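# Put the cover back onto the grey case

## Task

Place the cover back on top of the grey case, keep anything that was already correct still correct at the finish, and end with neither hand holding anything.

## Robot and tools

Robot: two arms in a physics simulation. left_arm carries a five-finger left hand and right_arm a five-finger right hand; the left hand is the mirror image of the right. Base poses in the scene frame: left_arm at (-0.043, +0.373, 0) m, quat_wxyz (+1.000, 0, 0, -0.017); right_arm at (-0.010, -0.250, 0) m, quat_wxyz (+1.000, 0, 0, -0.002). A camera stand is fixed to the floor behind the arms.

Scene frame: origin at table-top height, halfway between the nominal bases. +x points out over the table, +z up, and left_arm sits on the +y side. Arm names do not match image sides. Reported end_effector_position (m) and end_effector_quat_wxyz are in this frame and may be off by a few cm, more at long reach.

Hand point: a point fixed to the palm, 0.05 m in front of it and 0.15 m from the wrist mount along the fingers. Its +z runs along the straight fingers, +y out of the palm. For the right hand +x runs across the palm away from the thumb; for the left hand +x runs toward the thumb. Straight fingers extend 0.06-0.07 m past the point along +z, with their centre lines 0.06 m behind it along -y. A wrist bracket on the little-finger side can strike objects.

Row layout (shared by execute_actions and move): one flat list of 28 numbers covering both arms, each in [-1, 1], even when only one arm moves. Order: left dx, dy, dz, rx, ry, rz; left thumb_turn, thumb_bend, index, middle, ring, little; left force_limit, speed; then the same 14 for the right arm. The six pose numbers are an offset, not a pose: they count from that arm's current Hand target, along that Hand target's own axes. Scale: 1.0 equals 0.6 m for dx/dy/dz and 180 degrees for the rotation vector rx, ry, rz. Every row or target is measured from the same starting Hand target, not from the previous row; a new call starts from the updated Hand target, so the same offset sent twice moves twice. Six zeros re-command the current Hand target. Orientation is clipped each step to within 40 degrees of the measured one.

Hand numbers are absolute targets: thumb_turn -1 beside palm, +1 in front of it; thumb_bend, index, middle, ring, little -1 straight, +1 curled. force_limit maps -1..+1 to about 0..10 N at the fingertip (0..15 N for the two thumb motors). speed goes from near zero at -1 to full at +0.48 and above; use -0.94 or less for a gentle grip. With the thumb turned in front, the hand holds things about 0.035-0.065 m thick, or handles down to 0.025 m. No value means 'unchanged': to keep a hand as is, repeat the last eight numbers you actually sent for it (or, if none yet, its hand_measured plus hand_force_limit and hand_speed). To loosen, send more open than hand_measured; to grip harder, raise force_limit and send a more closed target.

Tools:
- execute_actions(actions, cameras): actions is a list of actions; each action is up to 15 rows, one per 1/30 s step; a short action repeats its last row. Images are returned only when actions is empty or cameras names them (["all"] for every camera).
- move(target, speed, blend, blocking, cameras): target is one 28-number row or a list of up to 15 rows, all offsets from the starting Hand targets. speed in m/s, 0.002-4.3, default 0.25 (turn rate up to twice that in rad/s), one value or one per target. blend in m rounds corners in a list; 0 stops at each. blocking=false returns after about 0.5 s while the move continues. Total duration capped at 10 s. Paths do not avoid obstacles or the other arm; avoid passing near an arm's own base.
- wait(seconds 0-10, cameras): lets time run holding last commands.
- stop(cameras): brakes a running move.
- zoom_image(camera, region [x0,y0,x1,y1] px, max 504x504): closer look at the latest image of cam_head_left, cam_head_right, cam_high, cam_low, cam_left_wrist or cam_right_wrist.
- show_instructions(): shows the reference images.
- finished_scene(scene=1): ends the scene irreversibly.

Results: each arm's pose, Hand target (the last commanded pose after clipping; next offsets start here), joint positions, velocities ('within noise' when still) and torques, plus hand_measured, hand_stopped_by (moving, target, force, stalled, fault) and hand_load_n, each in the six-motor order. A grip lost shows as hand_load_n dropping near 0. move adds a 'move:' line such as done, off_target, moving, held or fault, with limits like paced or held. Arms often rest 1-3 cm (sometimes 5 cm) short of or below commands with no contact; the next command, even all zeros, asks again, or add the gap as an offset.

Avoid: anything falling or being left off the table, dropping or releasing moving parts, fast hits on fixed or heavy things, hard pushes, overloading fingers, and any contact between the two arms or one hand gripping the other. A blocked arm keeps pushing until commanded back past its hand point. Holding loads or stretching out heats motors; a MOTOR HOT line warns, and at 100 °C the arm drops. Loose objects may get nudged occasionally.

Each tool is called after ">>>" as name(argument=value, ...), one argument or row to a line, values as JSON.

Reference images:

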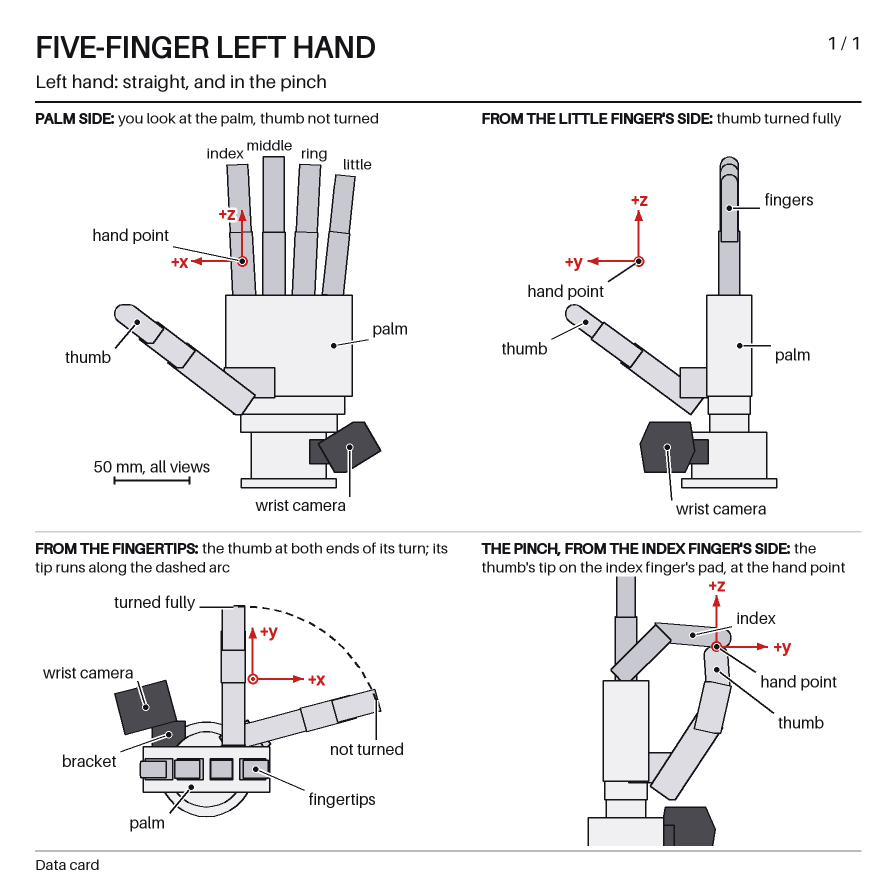

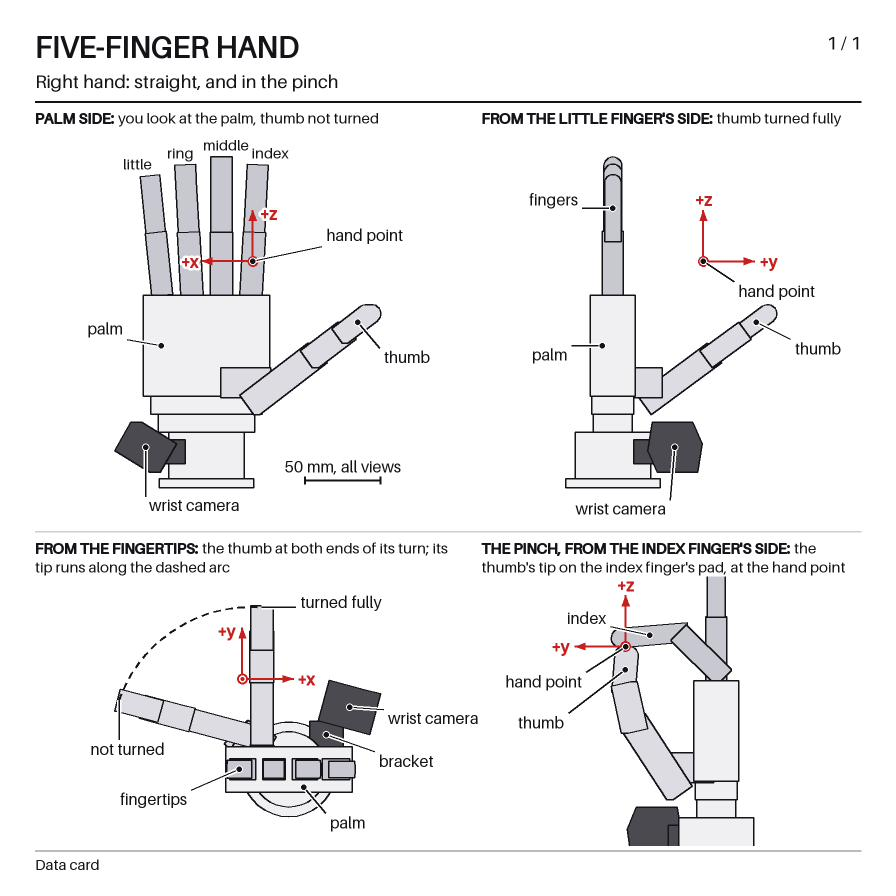

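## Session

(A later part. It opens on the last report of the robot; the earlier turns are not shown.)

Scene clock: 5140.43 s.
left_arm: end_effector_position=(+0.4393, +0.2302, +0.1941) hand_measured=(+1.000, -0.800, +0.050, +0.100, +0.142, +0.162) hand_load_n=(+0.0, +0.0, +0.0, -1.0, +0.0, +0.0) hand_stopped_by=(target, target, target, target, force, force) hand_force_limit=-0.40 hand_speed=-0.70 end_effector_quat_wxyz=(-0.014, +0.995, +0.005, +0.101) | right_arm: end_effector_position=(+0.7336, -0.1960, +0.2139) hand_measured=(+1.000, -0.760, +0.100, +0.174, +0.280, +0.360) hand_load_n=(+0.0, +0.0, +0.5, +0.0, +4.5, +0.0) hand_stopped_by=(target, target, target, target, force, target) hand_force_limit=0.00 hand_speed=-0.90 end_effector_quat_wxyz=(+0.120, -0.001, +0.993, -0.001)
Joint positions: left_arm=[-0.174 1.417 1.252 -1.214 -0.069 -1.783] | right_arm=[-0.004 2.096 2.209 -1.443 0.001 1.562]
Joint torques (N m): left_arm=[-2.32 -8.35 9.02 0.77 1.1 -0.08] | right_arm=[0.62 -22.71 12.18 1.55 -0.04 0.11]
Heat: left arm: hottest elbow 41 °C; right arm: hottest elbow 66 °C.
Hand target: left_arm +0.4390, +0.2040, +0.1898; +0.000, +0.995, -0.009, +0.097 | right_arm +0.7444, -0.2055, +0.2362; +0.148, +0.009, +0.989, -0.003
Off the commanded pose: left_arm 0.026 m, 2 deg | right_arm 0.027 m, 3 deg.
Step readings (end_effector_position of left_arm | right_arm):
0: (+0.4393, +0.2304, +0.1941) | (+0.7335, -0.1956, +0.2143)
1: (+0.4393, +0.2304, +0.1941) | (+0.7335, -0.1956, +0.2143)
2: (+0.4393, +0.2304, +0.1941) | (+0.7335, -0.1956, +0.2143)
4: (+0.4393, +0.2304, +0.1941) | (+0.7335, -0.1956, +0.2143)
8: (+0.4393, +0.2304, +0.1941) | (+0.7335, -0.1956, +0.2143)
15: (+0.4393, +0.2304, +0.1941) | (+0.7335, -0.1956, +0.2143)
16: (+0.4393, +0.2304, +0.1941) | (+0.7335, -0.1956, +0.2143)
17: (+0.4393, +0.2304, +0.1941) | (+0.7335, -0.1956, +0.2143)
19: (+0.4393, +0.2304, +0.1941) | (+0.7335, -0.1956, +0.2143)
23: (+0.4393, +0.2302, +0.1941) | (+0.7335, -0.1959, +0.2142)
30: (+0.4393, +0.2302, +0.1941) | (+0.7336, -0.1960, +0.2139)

>>> execute_actions(
  actions=[
    [[0,0,0,0,0,0,1,-0.80,0.05,0.1,0.165,0.22,-0.4,-0.7,0,-0.0067,0,0,0,0,1,-0.76,0.1,0.175,0.285,0.36,0.0,-0.9]],
  ],
)

>>> execute_actions(
  actions=[
    [[0,0,0,0,0,0,1,-0.80,0.05,0.1,0.165,0.22,-0.4,-0.7,0,-0.0067,0,0,0,0,1,-0.76,0.1,0.175,0.285,0.36,0.0,-0.9]],
  ],
)

Scene clock: 5145.03 s.
left_arm: end_effector_position=(+0.4393, +0.2302, +0.1941) hand_measured=(+1.000, -0.800, +0.050, +0.100, +0.142, +0.162) hand_load_n=(+0.0, +0.0, +0.0, -1.5, +0.0, +0.0) hand_stopped_by=(target, target, target, target, force, force) hand_force_limit=-0.40 hand_speed=-0.70 end_effector_quat_wxyz=(-0.014, +0.995, +0.005, +0.101) | right_arm: end_effector_position=(+0.7336, -0.1960, +0.2139) hand_measured=(+1.000, -0.760, +0.100, +0.174, +0.280, +0.360) hand_load_n=(+0.0, +0.0, +0.0, +0.0, +4.0, +0.0) hand_stopped_by=(target, target, target, target, force, target) hand_force_limit=0.00 hand_speed=-0.90 end_effector_quat_wxyz=(+0.120, -0.001, +0.993, -0.001)
Joint positions: left_arm=[-0.174 1.417 1.252 -1.214 -0.069 -1.783] | right_arm=[-0.004 2.096 2.209 -1.443 0.001 1.562]
Joint torques (N m): left_arm=[-2.55 -8.47 9.01 0.84 1.11 -0.09] | right_arm=[-0.03 -21.3 12 1.43 -0.1 0.1]
Heat: left arm: hottest elbow 41 °C; right arm: hottest elbow 66 °C.
Hand target: left_arm +0.4390, +0.2040, +0.1898; +0.000, +0.995, -0.009, +0.097 | right_arm +0.7443, -0.2095, +0.2362; +0.148, +0.009, +0.989, -0.003
Off the commanded pose: left_arm 0.027 m, 2 deg | right_arm 0.028 m, 3 deg.
Step readings (end_effector_position of left_arm | right_arm):
0: (+0.4393, +0.2302, +0.1941) | (+0.7336, -0.1960, +0.2139)
1: (+0.4393, +0.2302, +0.1941) | (+0.7336, -0.1960, +0.2139)
2: (+0.4393, +0.2302, +0.1941) | (+0.7336, -0.1960, +0.2139)
4: (+0.4393, +0.2302, +0.1941) | (+0.7336, -0.1960, +0.2139)
8: (+0.4393, +0.2302, +0.1941) | (+0.7336, -0.1960, +0.2139)
15: (+0.4393, +0.2302, +0.1941) | (+0.7336, -0.1960, +0.2139)

Scene clock: 5145.73 s.
left_arm: end_effector_position=(+0.4393, +0.2302, +0.1941) hand_measured=(+1.000, -0.800, +0.050, +0.100, +0.142, +0.162) hand_load_n=(+0.0, +0.0, +0.0, -1.5, +0.0, +0.0) hand_stopped_by=(target, target, target, target, force, force) hand_force_limit=-0.40 hand_speed=-0.70 end_effector_quat_wxyz=(-0.014, +0.995, +0.005, +0.101) | right_arm: end_effector_position=(+0.7336, -0.1960, +0.2139) hand_measured=(+1.000, -0.760, +0.100, +0.174, +0.280, +0.360) hand_load_n=(+0.0, +0.0, -0.5, +0.0, +4.5, +0.0) hand_stopped_by=(target, target, target, target, force, target) hand_force_limit=0.00 hand_speed=-0.90 end_effector_quat_wxyz=(+0.120, -0.001, +0.993, -0.001)
Joint positions: left_arm=[-0.174 1.417 1.252 -1.214 -0.069 -1.783] | right_arm=[-0.004 2.096 2.209 -1.443 0.001 1.562]
Joint torques (N m): left_arm=[-2.26 -8.59 9.03 0.84 1.09 -0.1] | right_arm=[-0.56 -22.59 11.85 1.52 -0.15 -0.01]
Heat: left arm: hottest elbow 41 °C; right arm: hottest elbow 66 °C.
Hand target: left_arm +0.4390, +0.2040, +0.1898; +0.000, +0.995, -0.009, +0.097 | right_arm +0.7443, -0.2135, +0.2362; +0.148, +0.009, +0.989, -0.003
Off the commanded pose: left_arm 0.027 m, 2 deg | right_arm 0.030 m, 3 deg.
Step readings (end_effector_position of left_arm | right_arm):
0: (+0.4393, +0.2302, +0.1941) | (+0.7336, -0.1960, +0.2139)
1: (+0.4393, +0.2302, +0.1941) | (+0.7336, -0.1960, +0.2139)
2: (+0.4393, +0.2302, +0.1941) | (+0.7336, -0.1960, +0.2139)
4: (+0.4393, +0.2302, +0.1941) | (+0.7336, -0.1960, +0.2139)
8: (+0.4393, +0.2302, +0.1941) | (+0.7336, -0.1960, +0.2139)
15: (+0.4393, +0.2302, +0.1941) | (+0.7336, -0.1960, +0.2139)

>>> execute_actions(
  actions=[
    [[0,0,0,0,0,0,1,-0.80,0.05,0.1,0.165,0.22,-0.4,-0.7,0.0191,0.01,-0.0058,0,0,0,1,-0.76,0.1,0.175,0.285,0.36,0.0,-0.9]],
    [[0,0,0,0,0,0,1,-0.80,0.05,0.1,0.165,0.22,-0.4,-0.7,-0.0319,0,0.0097,0,0,0,1,-0.76,0.1,0.175,0.285,0.36,0.0,-0.9]],
  ],
  cameras=["cam_head_right","cam_right_wrist"],
)

>>> zoom_image(
  camera="cam_head_right",
  region=[470, 190, 590, 270],
)

Scene clock: 5159.53 s.
left_arm: end_effector_position=(+0.4394, +0.2301, +0.1942) hand_measured=(+1.000, -0.800, +0.050, +0.100, +0.142, +0.162) hand_load_n=(+0.0, +0.0, +0.0, -3.0, +0.0, +0.0) hand_stopped_by=(target, target, target, target, force, force) hand_force_limit=-0.40 hand_speed=-0.70 end_effector_quat_wxyz=(-0.013, +0.995, +0.006, +0.101) | right_arm: end_effector_position=(+0.7333, -0.1991, +0.1856) hand_measured=(+1.000, -0.760, +0.100, +0.174, +0.280, +0.360) hand_load_n=(+0.0, +0.0, +0.0, +0.0, +4.0, +0.0) hand_stopped_by=(target, target, target, target, force, target) hand_force_limit=0.00 hand_speed=-0.90 end_effector_quat_wxyz=(+0.102, +0.001, +0.995, -0.004)
Joint positions: left_arm=[-0.175 1.417 1.252 -1.214 -0.069 -1.786] | right_arm=[-0.006 2.121 2.185 -1.431 0.006 1.562]
Joint torques (N m): left_arm=[-2.55 -8.53 8.99 0.87 1.09 -0.05] | right_arm=[0.38 -24.18 17.2 0.34 -0.26 0.1]
Heat: left arm: hottest elbow 41 °C; right arm: hottest elbow 65 °C.
Hand target: left_arm +0.4391, +0.2041, +0.1898; +0.000, +0.995, -0.009, +0.097 | right_arm +0.7523, -0.2078, +0.2362; +0.148, +0.009, +0.989, -0.003
Off the commanded pose: left_arm 0.026 m, 2 deg | right_arm 0.055 m, 5 deg.
Step readings (end_effector_position of left_arm | right_arm):
0: (+0.4393, +0.2302, +0.1941) | (+0.7336, -0.1960, +0.2139)
1: (+0.4393, +0.2302, +0.1941) | (+0.7336, -0.1960, +0.2139)
2: (+0.4393, +0.2302, +0.1941) | (+0.7335, -0.1960, +0.2136)
4: (+0.4393, +0.2302, +0.1941) | (+0.7333, -0.1962, +0.2112)
8: (+0.4393, +0.2301, +0.1941) | (+0.7322, -0.1982, +0.2033)
15: (+0.4394, +0.2301, +0.1942) | (+0.7317, -0.1988, +0.2032)
16: (+0.4394, +0.2301, +0.1942) | (+0.7317, -0.1988, +0.2032)
17: (+0.4394, +0.2301, +0.1942) | (+0.7317, -0.1988, +0.2032)
19: (+0.4394, +0.2301, +0.1942) | (+0.7317, -0.1988, +0.2030)
23: (+0.4394, +0.2301, +0.1942) | (+0.7320, -0.1991, +0.2023)
30: (+0.4394, +0.2301, +0.1942) | (+0.7325, -0.1991, +0.1984)
Images, in order (width x height): cam_head_right 896x504, cam_right_wrist 672x504.

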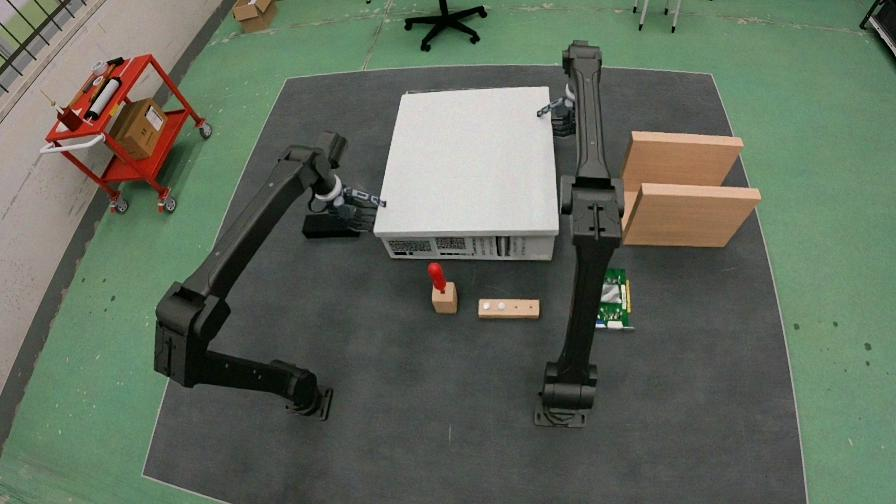

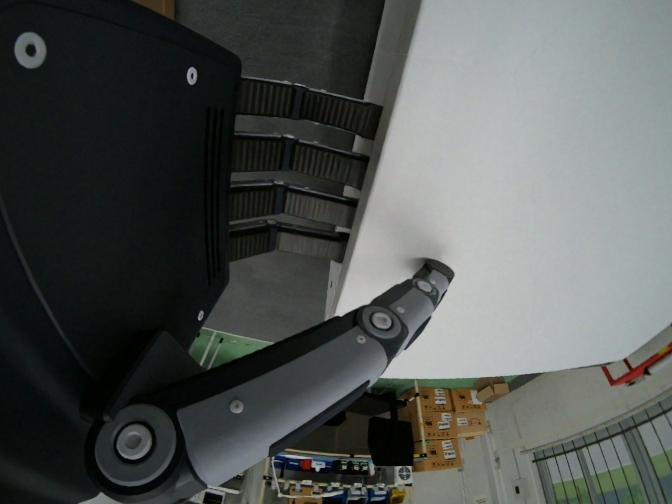

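Scaled by 4.200.

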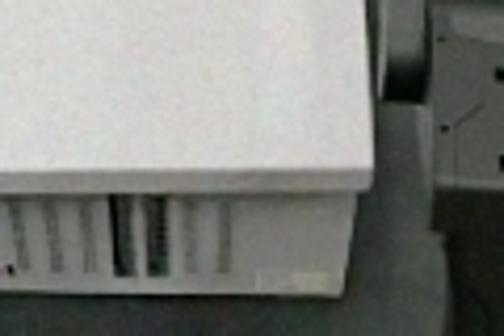

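>>> wait(
  seconds=0,
  cameras=["cam_low","cam_high","cam_head_left"],
)

>>> zoom_image(
  camera="cam_low",
  region=[370, 180, 620, 340],
)

>>> zoom_image(
  camera="cam_low",
  region=[380, 190, 500, 270],
)

>>> zoom_image(
  camera="cam_low",
  region=[500, 190, 620, 270],
)

Scene clock: 5165.27 s.
left_arm: end_effector_position=(+0.4394, +0.2301, +0.1942) hand_measured=(+1.000, -0.800, +0.050, +0.100, +0.142, +0.162) hand_load_n=(+0.0, +0.0, +0.0, -3.0, +0.0, +0.0) hand_stopped_by=(target, target, target, target, force, force) hand_force_limit=-0.40 hand_speed=-0.70 end_effector_quat_wxyz=(-0.013, +0.995, +0.006, +0.101) | right_arm: end_effector_position=(+0.7333, -0.1991, +0.1856) hand_measured=(+1.000, -0.760, +0.100, +0.174, +0.280, +0.360) hand_load_n=(+0.0, +0.0, +0.0, +0.0, +4.0, +0.0) hand_stopped_by=(target, target, target, target, force, target) hand_force_limit=0.00 hand_speed=-0.90 end_effector_quat_wxyz=(+0.102, +0.001, +0.995, -0.004)
Joint positions: left_arm=[-0.175 1.417 1.252 -1.214 -0.069 -1.786] | right_arm=[-0.006 2.121 2.185 -1.431 0.006 1.562]
Joint torques (N m): left_arm=[-2.43 -8.59 9.01 0.81 1.1 -0.06] | right_arm=[0.32 -21.95 16.87 0.47 -0.25 0.1]
Heat: left arm: hottest elbow 41 °C; right arm: hottest elbow 65 °C.
Hand target: left_arm +0.4391, +0.2041, +0.1898; +0.000, +0.995, -0.009, +0.097 | right_arm +0.7523, -0.2078, +0.2362; +0.148, +0.009, +0.989, -0.003
Off the commanded pose: left_arm 0.026 m, 2 deg | right_arm 0.055 m, 5 deg.
Images, in order (width x height): cam_head_left 896x504, cam_high 896x504, cam_low 896x504.

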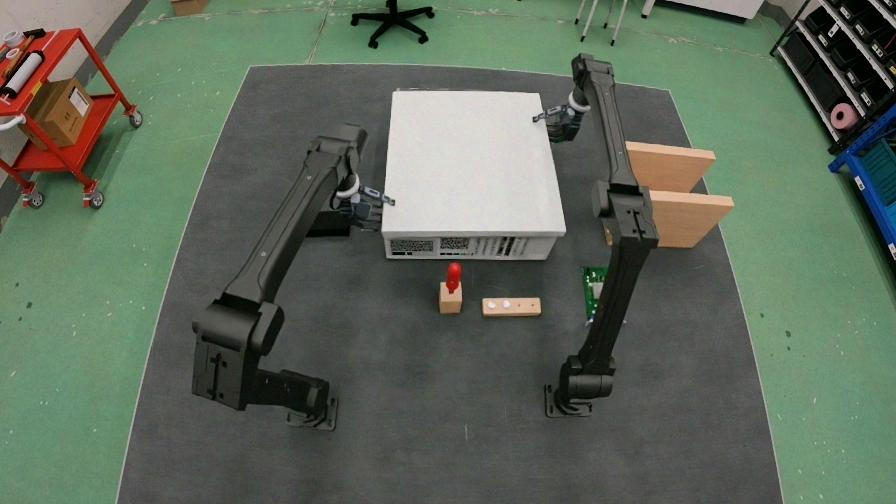

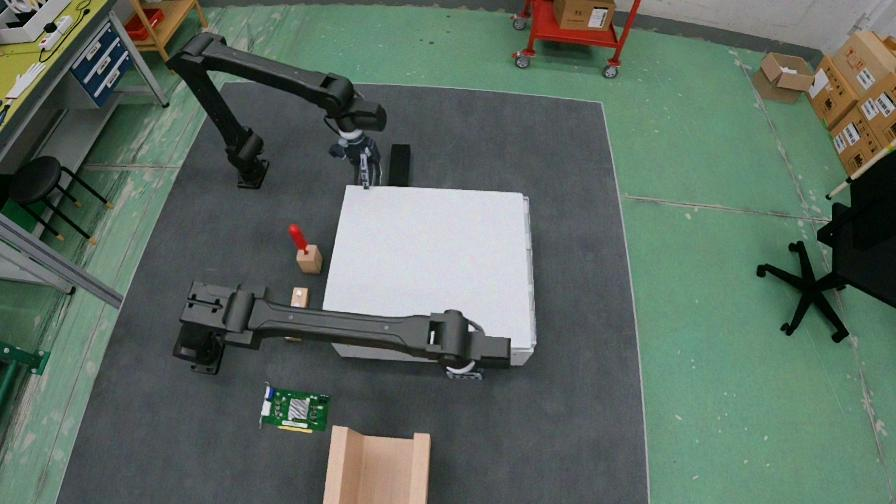

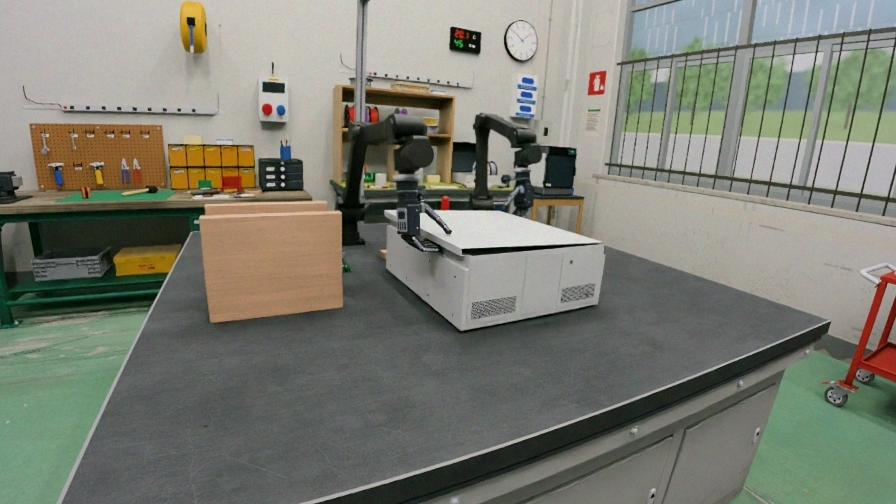

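Scaled by 2.016.

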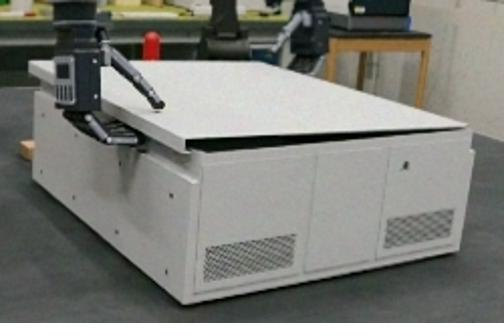

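Scaled by 4.200.

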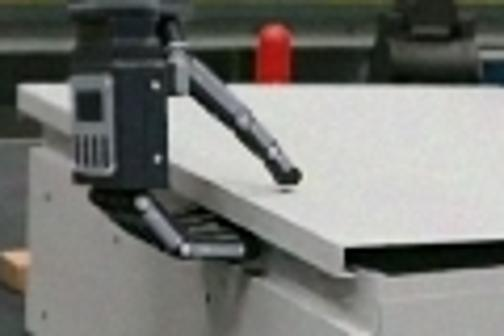

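Scaled by 4.200.

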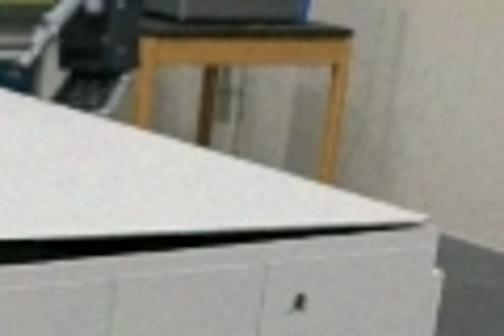

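>>> move(
  target=[0,-0.045,0,0,0,0,1,-0.80,0.05,0.1,0.165,0.22,-0.4,-0.7,0.0049,0,0.016,0,0,0,1,-0.76,0.1,0.175,0.285,0.36,0.0,-0.9],
  speed=0.03,
  cameras=["cam_low","cam_head_right","cam_right_wrist","cam_left_wrist"],
)

Scene clock: 5202.87 s.
left_arm: end_effector_position=(+0.4389, +0.2315, +0.1951) hand_measured=(+1.000, -0.800, +0.050, +0.100, +0.142, +0.162) hand_load_n=(+0.0, +0.0, +0.0, +0.5, +0.0, +0.0) hand_stopped_by=(target, target, target, target, force, force) hand_force_limit=-0.40 hand_speed=-0.70 end_effector_quat_wxyz=(-0.004, +0.995, -0.002, +0.099) | right_arm: end_effector_position=(+0.7333, -0.1991, +0.1856) hand_measured=(+1.000, -0.760, +0.100, +0.174, +0.280, +0.360) hand_load_n=(+0.0, +0.0, +0.0, +0.0, +4.0, +0.0) hand_stopped_by=(target, target, target, target, force, target) hand_force_limit=0.00 hand_speed=-0.90 end_effector_quat_wxyz=(+0.102, +0.001, +0.995, -0.004)
Joint positions: left_arm=[-0.16 1.417 1.252 -1.213 -0.045 -1.757] | right_arm=[-0.006 2.121 2.185 -1.431 0.006 1.562]
Joint torques (N m): left_arm=[1.26 -9.64 8.08 0.94 0.59 0.25] | right_arm=[0.32 -23.65 14.61 1.33 -0.24 0.11]
Heat: left arm: hottest elbow 41 °C; right arm: hottest elbow 67 °C.
Hand target: left_arm +0.4396, +0.2311, +0.1900; -0.001, +0.995, -0.009, +0.097 | right_arm +0.7523, -0.2078, +0.2261; +0.148, +0.009, +0.989, -0.003
Off the commanded pose: left_arm 0.005 m, 1 deg | right_arm 0.046 m, 5 deg.
move: off_target (right_arm)
Images, in order (width x height): cam_head_right 896x504, cam_low 896x504, cam_left_wrist 672x504, cam_right_wrist 672x504.

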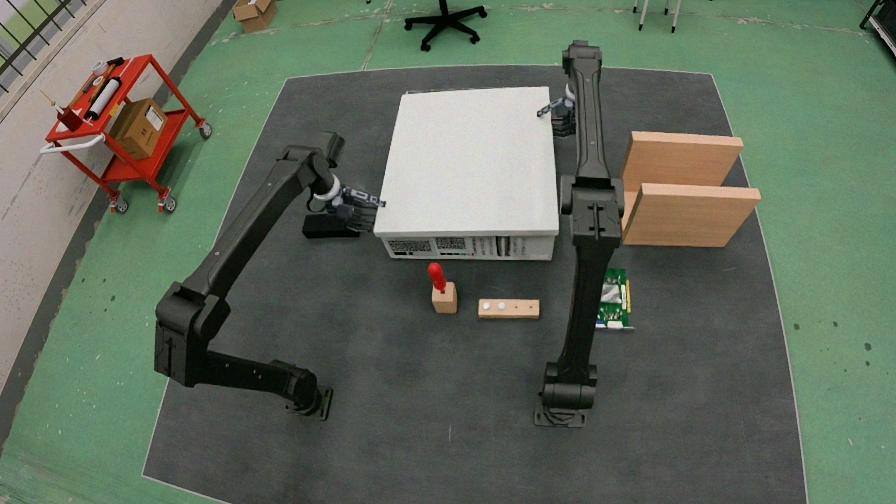

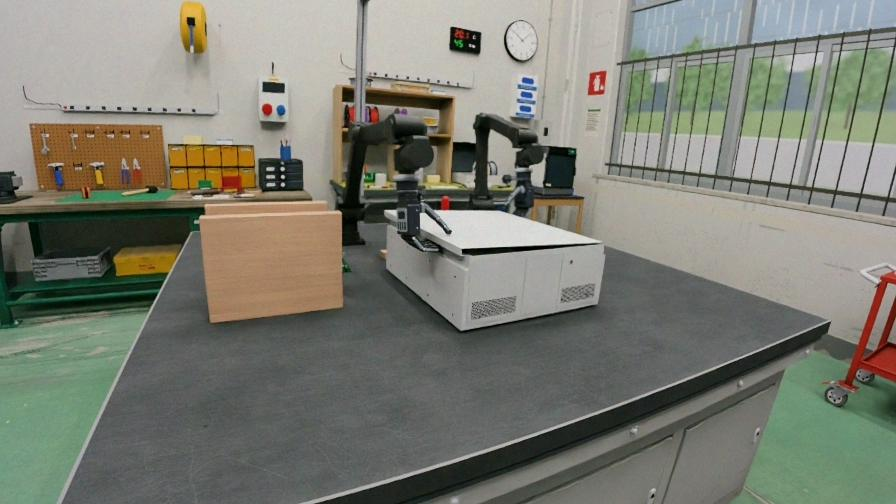

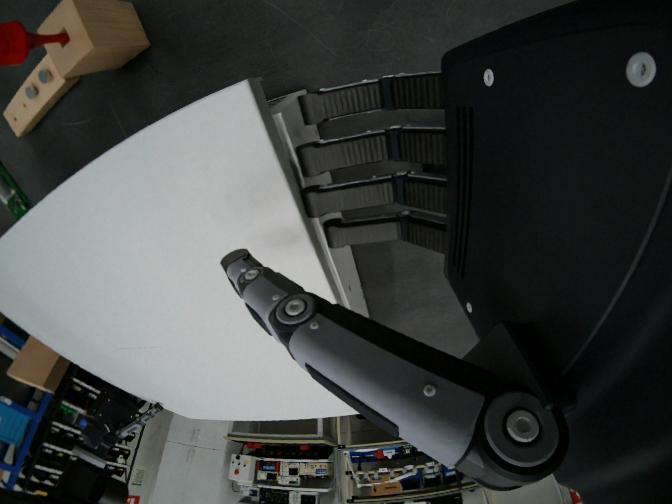

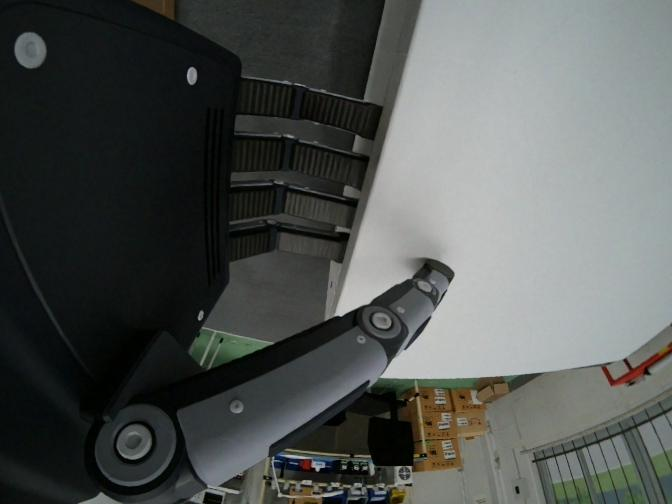

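>>> zoom_image(
  camera="cam_low",
  region=[370, 180, 620, 340],
)

>>> zoom_image(
  camera="cam_left_wrist",
  region=[230, 60, 450, 260],
)

Scaled by 2.016.

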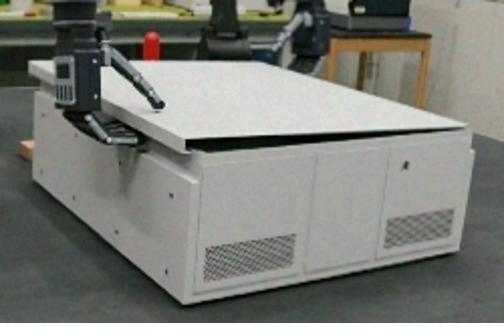

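Scaled by 2.291 from the camera's 672x504 image, which has a finer 960x720 frame.

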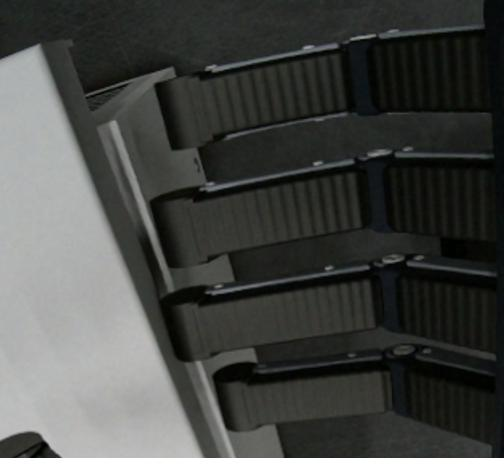

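>>> move(
  target=[0,0,0,0,0,0,1,-0.80,0.05,0.1,0.165,0.22,-0.4,-0.7,0.0065,0,0.021,0,0,0,1,-0.76,0.1,0.175,0.285,0.36,0.0,-0.9],
  speed=0.03,
  cameras=["cam_low","cam_head_right","cam_right_wrist","cam_left_wrist"],
)

>>> zoom_image(
  camera="cam_right_wrist",
  region=[220, 60, 440, 260],
)

>>> zoom_image(
  camera="cam_low",
  region=[370, 180, 620, 340],
)

Scene clock: 5228.40 s.
left_arm: end_effector_position=(+0.4388, +0.2318, +0.1951) hand_measured=(+1.000, -0.800, +0.050, +0.100, +0.142, +0.162) hand_load_n=(+0.0, -0.5, +0.0, +0.5, +0.0, +0.0) hand_stopped_by=(target, target, target, target, force, force) hand_force_limit=-0.40 hand_speed=-0.70 end_effector_quat_wxyz=(-0.004, +0.995, -0.003, +0.099) | right_arm: end_effector_position=(+0.7385, -0.1993, +0.1873) hand_measured=(+1.000, -0.760, +0.100, +0.174, +0.280, +0.360) hand_load_n=(+0.0, +0.0, +0.0, +0.5, +4.0, +0.0) hand_stopped_by=(target, target, target, target, force, target) hand_force_limit=0.00 hand_speed=-0.90 end_effector_quat_wxyz=(+0.112, +0.001, +0.994, -0.005)
Joint positions: left_arm=[-0.159 1.417 1.252 -1.213 -0.045 -1.755] | right_arm=[-0.006 2.121 2.185 -1.411 0.007 1.562]
Joint torques (N m): left_arm=[1.32 -9.47 8.06 0.96 0.58 0.24] | right_arm=[-0.26 -23.3 11.26 2.09 -0.31 0.09]
Heat: left arm: hottest elbow 41 °C; right arm: hottest elbow 67 °C.
Hand target: left_arm +0.4396, +0.2311, +0.1900; +0.000, +0.995, -0.009, +0.097 | right_arm +0.7523, -0.2079, +0.2130; +0.148, +0.009, +0.989, -0.003
Off the commanded pose: left_arm 0.005 m, 1 deg | right_arm 0.030 m, 4 deg.
move: off_target (right_arm)
Images, in order (width x height): cam_head_right 896x504, cam_low 896x504, cam_left_wrist 672x504, cam_right_wrist 672x504.

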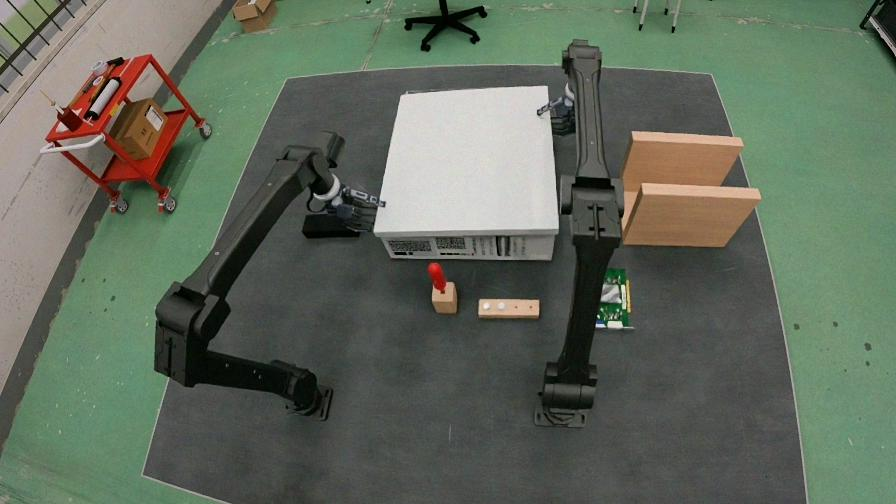

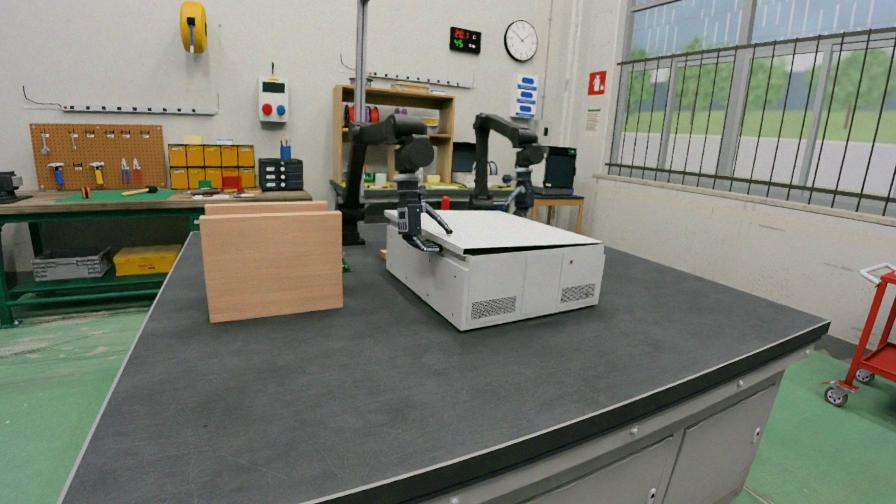

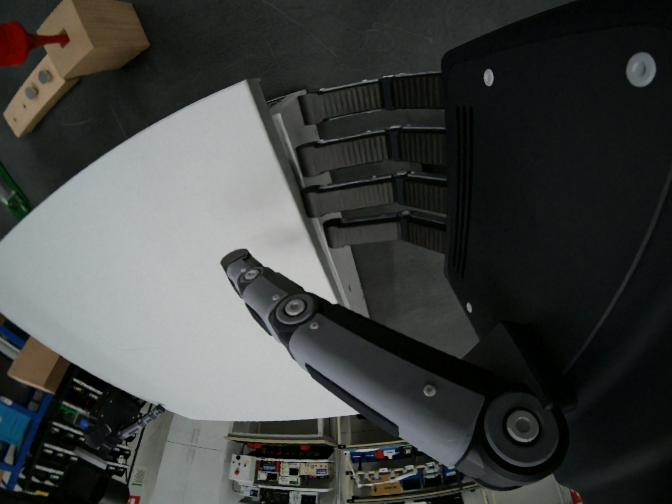

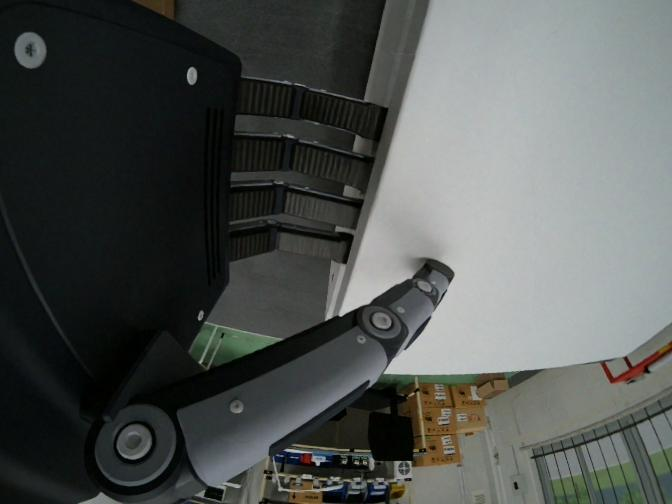

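Scaled by 2.291 from the camera's 672x504 image, which has a finer 960x720 frame.

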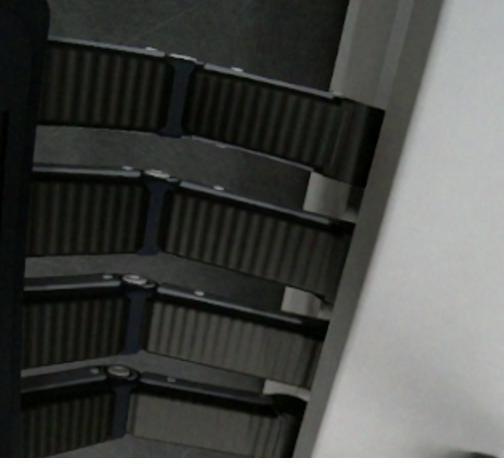

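Scaled by 2.016.

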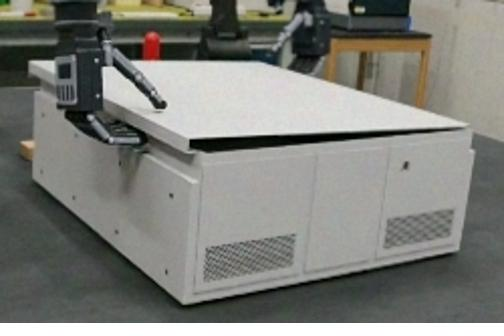

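>>> move(
  target=[0,0,0,0,0,0,1,-0.80,0.05,0.1,0.165,0.22,-0.4,-0.7,0.0073,0,0.0239,0,0,0,1,-0.76,0.1,0.175,0.285,0.36,0.0,-0.9],
  speed=0.03,
  cameras=["cam_low","cam_head_right","cam_right_wrist","cam_left_wrist"],
)

>>> zoom_image(
  camera="cam_low",
  region=[370, 180, 620, 340],
)

>>> zoom_image(
  camera="cam_head_right",
  region=[470, 190, 590, 270],
)

Scene clock: 5238.23 s.
left_arm: end_effector_position=(+0.4388, +0.2318, +0.1950) hand_measured=(+1.000, -0.800, +0.050, +0.100, +0.142, +0.162) hand_load_n=(-0.5, +0.0, +0.0, +0.0, +0.0, +0.0) hand_stopped_by=(target, target, target, target, force, force) hand_force_limit=-0.40 hand_speed=-0.70 end_effector_quat_wxyz=(-0.004, +0.995, -0.003, +0.099) | right_arm: end_effector_position=(+0.7435, -0.1994, +0.1785) hand_measured=(+1.000, -0.760, +0.100, +0.174, +0.280, +0.360) hand_load_n=(+0.0, +0.0, +0.0, +0.0, +3.0, +0.0) hand_stopped_by=(target, target, target, target, force, target) hand_force_limit=0.00 hand_speed=-0.90 end_effector_quat_wxyz=(+0.121, +0.001, +0.993, -0.005)
Joint positions: left_arm=[-0.159 1.417 1.252 -1.213 -0.045 -1.754] | right_arm=[-0.006 2.121 2.158 -1.365 0.007 1.561]
Joint torques (N m): left_arm=[1.14 -9.64 8.09 0.94 0.58 0.23] | right_arm=[0.15 -23.88 9.96 1.98 -0.31 0.14]
Heat: left arm: hottest elbow 41 °C; right arm: hottest elbow 66 °C.
Hand target: left_arm +0.4395, +0.2310, +0.1900; +0.000, +0.995, -0.009, +0.097 | right_arm +0.7523, -0.2079, +0.1980; +0.148, +0.009, +0.989, -0.003
Off the commanded pose: left_arm 0.005 m, 1 deg | right_arm 0.023 m, 3 deg.
move: off_target (right_arm)
Images, in order (width x height): cam_head_right 896x504, cam_low 896x504, cam_left_wrist 672x504, cam_right_wrist 672x504.

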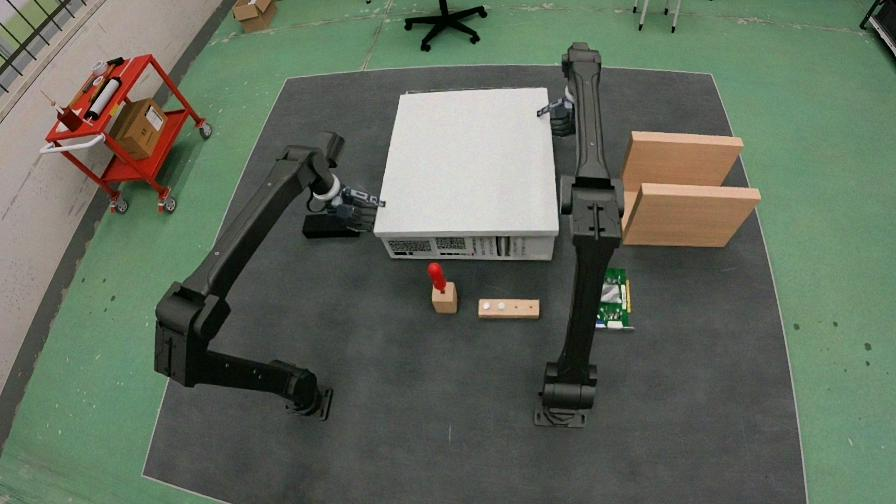

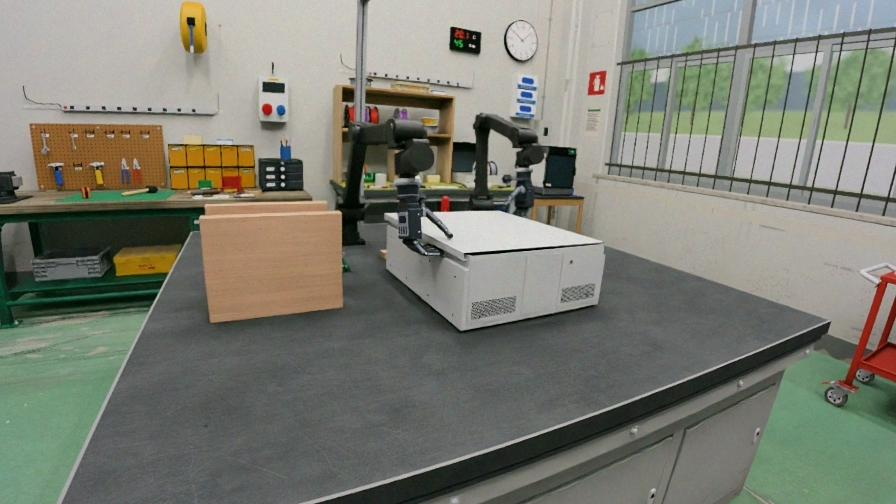

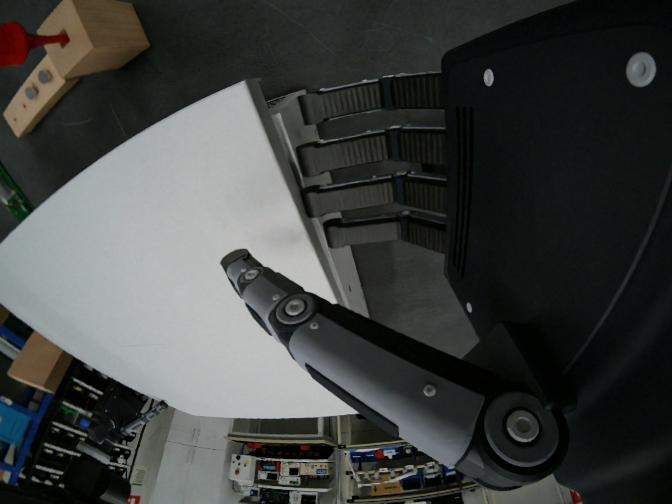

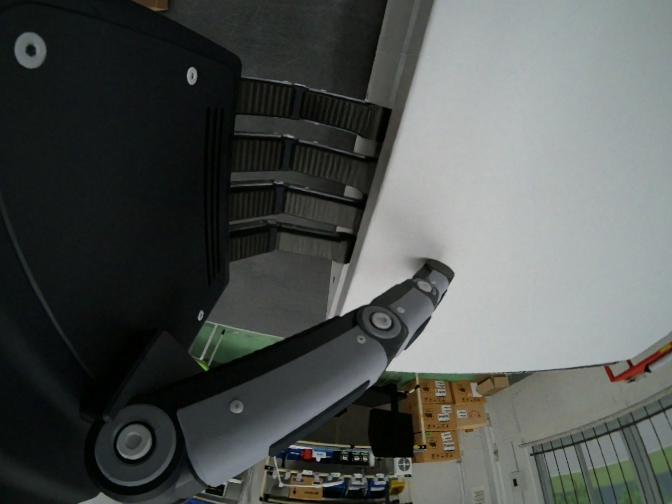

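Scaled by 2.016.

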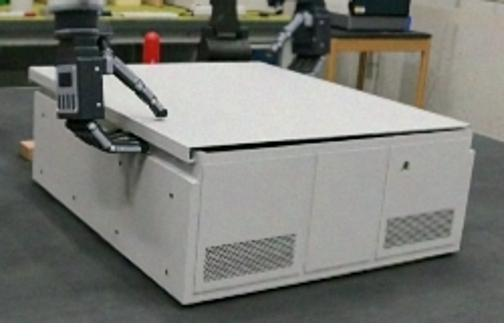

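Scaled by 4.200.

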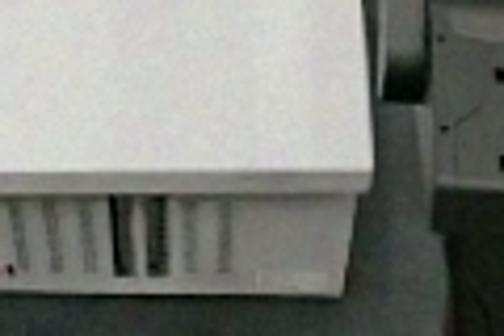

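>>> move(
  target=[0,0,0,0,0,0,1,-0.80,0.05,0.1,0.165,0.22,-0.4,-0.7,0.0058,0,0.0191,0,0,0,1,-0.76,0.1,0.175,0.285,0.36,0.0,-0.9],
  speed=0.03,
  cameras=["cam_low","cam_head_right","cam_right_wrist","cam_left_wrist"],
)

>>> zoom_image(
  camera="cam_low",
  region=[370, 180, 620, 340],
)

>>> zoom_image(
  camera="cam_right_wrist",
  region=[220, 60, 440, 260],
)

Scene clock: 5245.40 s.
left_arm: end_effector_position=(+0.4388, +0.2318, +0.1950) hand_measured=(+1.000, -0.800, +0.050, +0.100, +0.142, +0.162) hand_load_n=(+0.0, +0.0, +0.0, +0.0, +0.0, +0.0) hand_stopped_by=(target, target, target, target, force, force) hand_force_limit=-0.40 hand_speed=-0.70 end_effector_quat_wxyz=(-0.004, +0.995, -0.003, +0.099) | right_arm: end_effector_position=(+0.7458, -0.1990, +0.1754) hand_measured=(+1.000, -0.760, +0.100, +0.174, +0.280, +0.360) hand_load_n=(+0.0, +0.0, +0.0, -4.0, +3.0, +0.0) hand_stopped_by=(target, target, target, target, force, target) hand_force_limit=0.00 hand_speed=-0.90 end_effector_quat_wxyz=(+0.128, +0.001, +0.992, -0.004)
Joint positions: left_arm=[-0.159 1.417 1.252 -1.213 -0.045 -1.754] | right_arm=[-0.006 2.115 2.137 -1.335 0.005 1.561]
Joint torques (N m): left_arm=[1.32 -9.58 8.02 0.88 0.57 0.24] | right_arm=[0.62 -22.59 8.92 1.95 -0.22 0.11]
Heat: left arm: hottest elbow 40 °C; right arm: hottest elbow 66 °C.
Hand target: left_arm +0.4395, +0.2310, +0.1900; +0.000, +0.995, -0.009, +0.097 | right_arm +0.7524, -0.2079, +0.1861; +0.148, +0.009, +0.989, -0.003
Off the commanded pose: left_arm 0.005 m, 1 deg | right_arm 0.015 m, 3 deg.
move: off_target (right_arm)
Images, in order (width x height): cam_head_right 896x504, cam_low 896x504, cam_left_wrist 672x504, cam_right_wrist 672x504.

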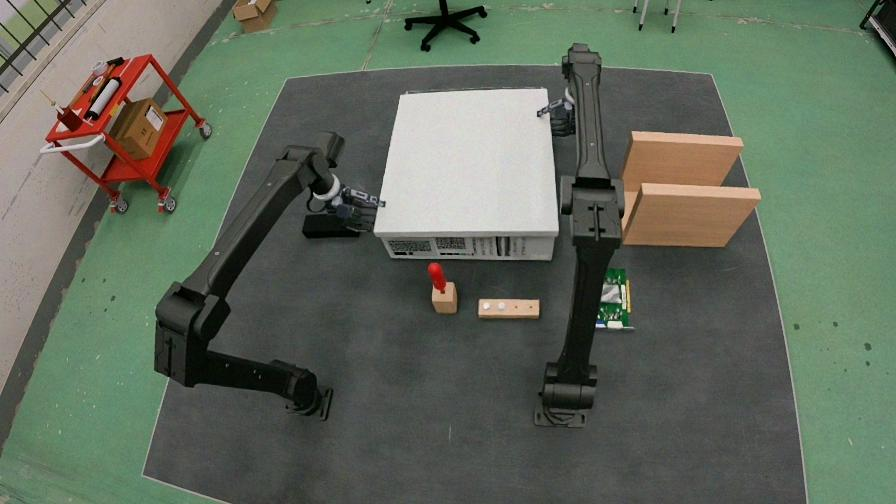

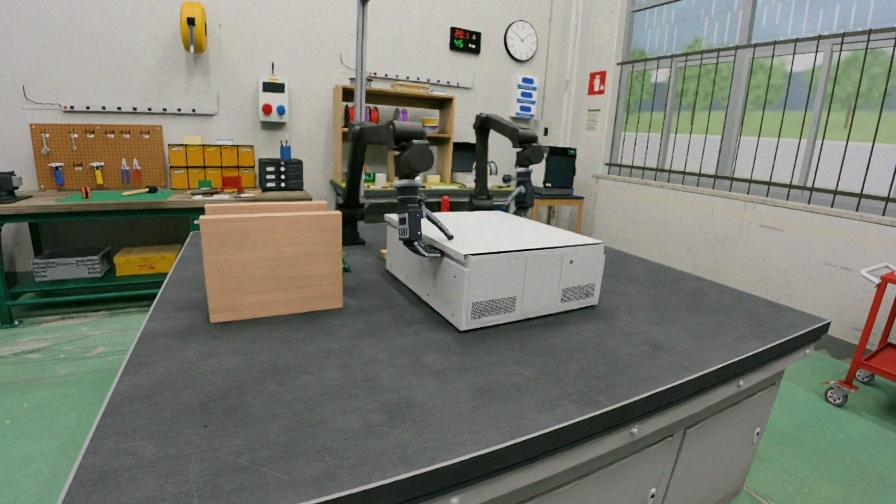

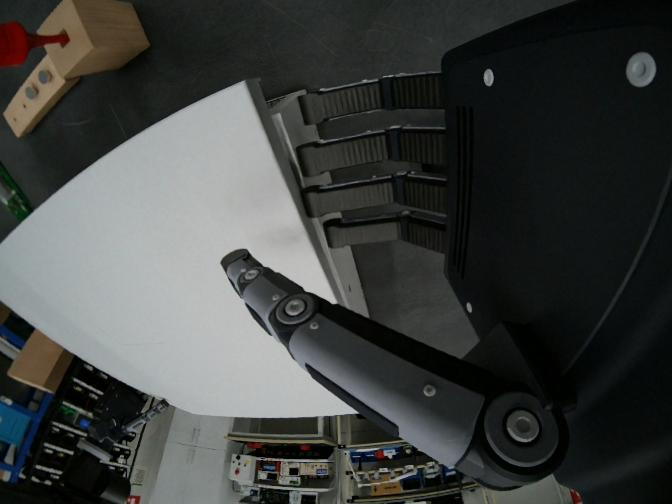

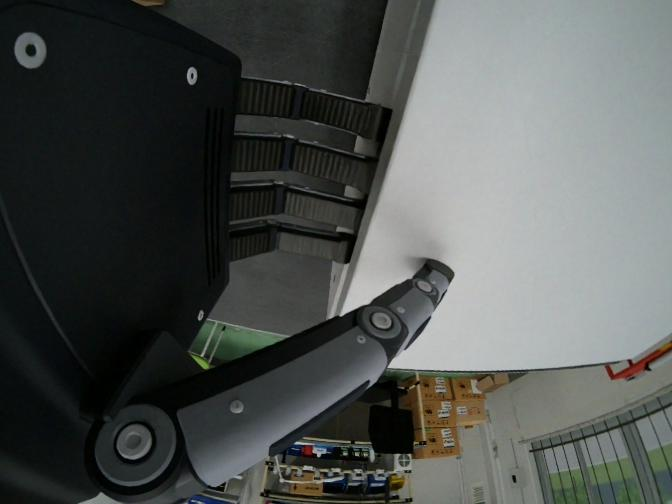

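Scaled by 2.016.

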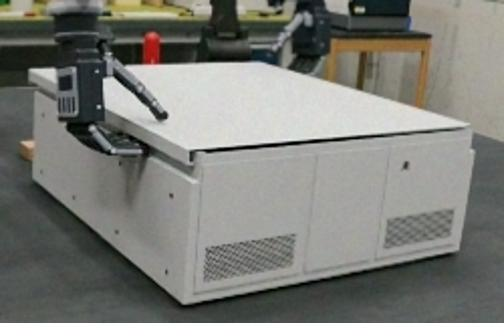

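Scaled by 2.291 from the camera's 672x504 image, which has a finer 960x720 frame.

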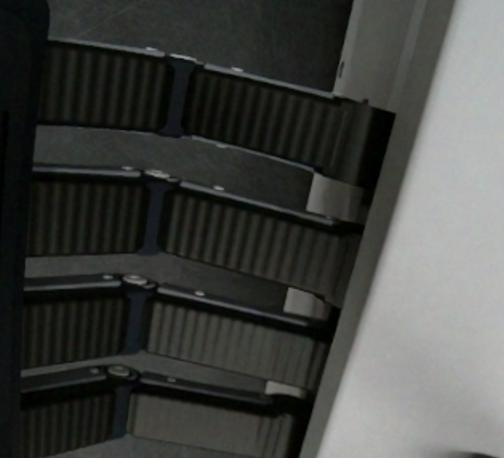

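>>> move(
  target=[0,0,0,0,0,0,1,-0.80,0.05,0.1,0.165,0.22,-0.4,-0.7,0,-0.02,0,0,0,0,1,-0.76,0.1,0.175,0.285,0.36,0.0,-0.9],
  speed=0.03,
  cameras=[],
)

Scene clock: 5252.27 s.
left_arm: end_effector_position=(+0.4388, +0.2318, +0.1950) hand_measured=(+1.000, -0.800, +0.050, +0.100, +0.142, +0.162) hand_load_n=(+0.0, +0.0, +0.0, +0.0, +0.0, +0.0) hand_stopped_by=(target, target, target, target, force, force) hand_force_limit=-0.40 hand_speed=-0.70 end_effector_quat_wxyz=(-0.004, +0.995, -0.003, +0.099) | right_arm: end_effector_position=(+0.7460, -0.2024, +0.1752) hand_measured=(+1.000, -0.760, +0.100, +0.174, +0.280, +0.360) hand_load_n=(+0.0, +0.0, +0.0, -4.5, +4.0, +0.0) hand_stopped_by=(target, target, target, target, force, target) hand_force_limit=0.00 hand_speed=-0.90 end_effector_quat_wxyz=(+0.129, -0.001, +0.992, +0.000)
Joint positions: left_arm=[-0.159 1.417 1.252 -1.213 -0.045 -1.754] | right_arm=[-0.014 2.115 2.135 -1.332 -0.004 1.553]
Joint torques (N m): left_arm=[1.32 -9.7 8.02 0.91 0.59 0.25] | right_arm=[0.5 -23.24 9.24 1.66 -0.11 0.01]
Heat: left arm: hottest elbow 40 °C; right arm: hottest elbow 65 °C.
Hand target: left_arm +0.4395, +0.2310, +0.1900; +0.000, +0.995, -0.009, +0.097 | right_arm +0.7521, -0.2200, +0.1860; +0.148, +0.010, +0.989, -0.003
Off the commanded pose: left_arm 0.005 m, 1 deg | right_arm 0.022 m, 3 deg.
move: off_target (right_arm)
No camera images: "cameras" was empty.


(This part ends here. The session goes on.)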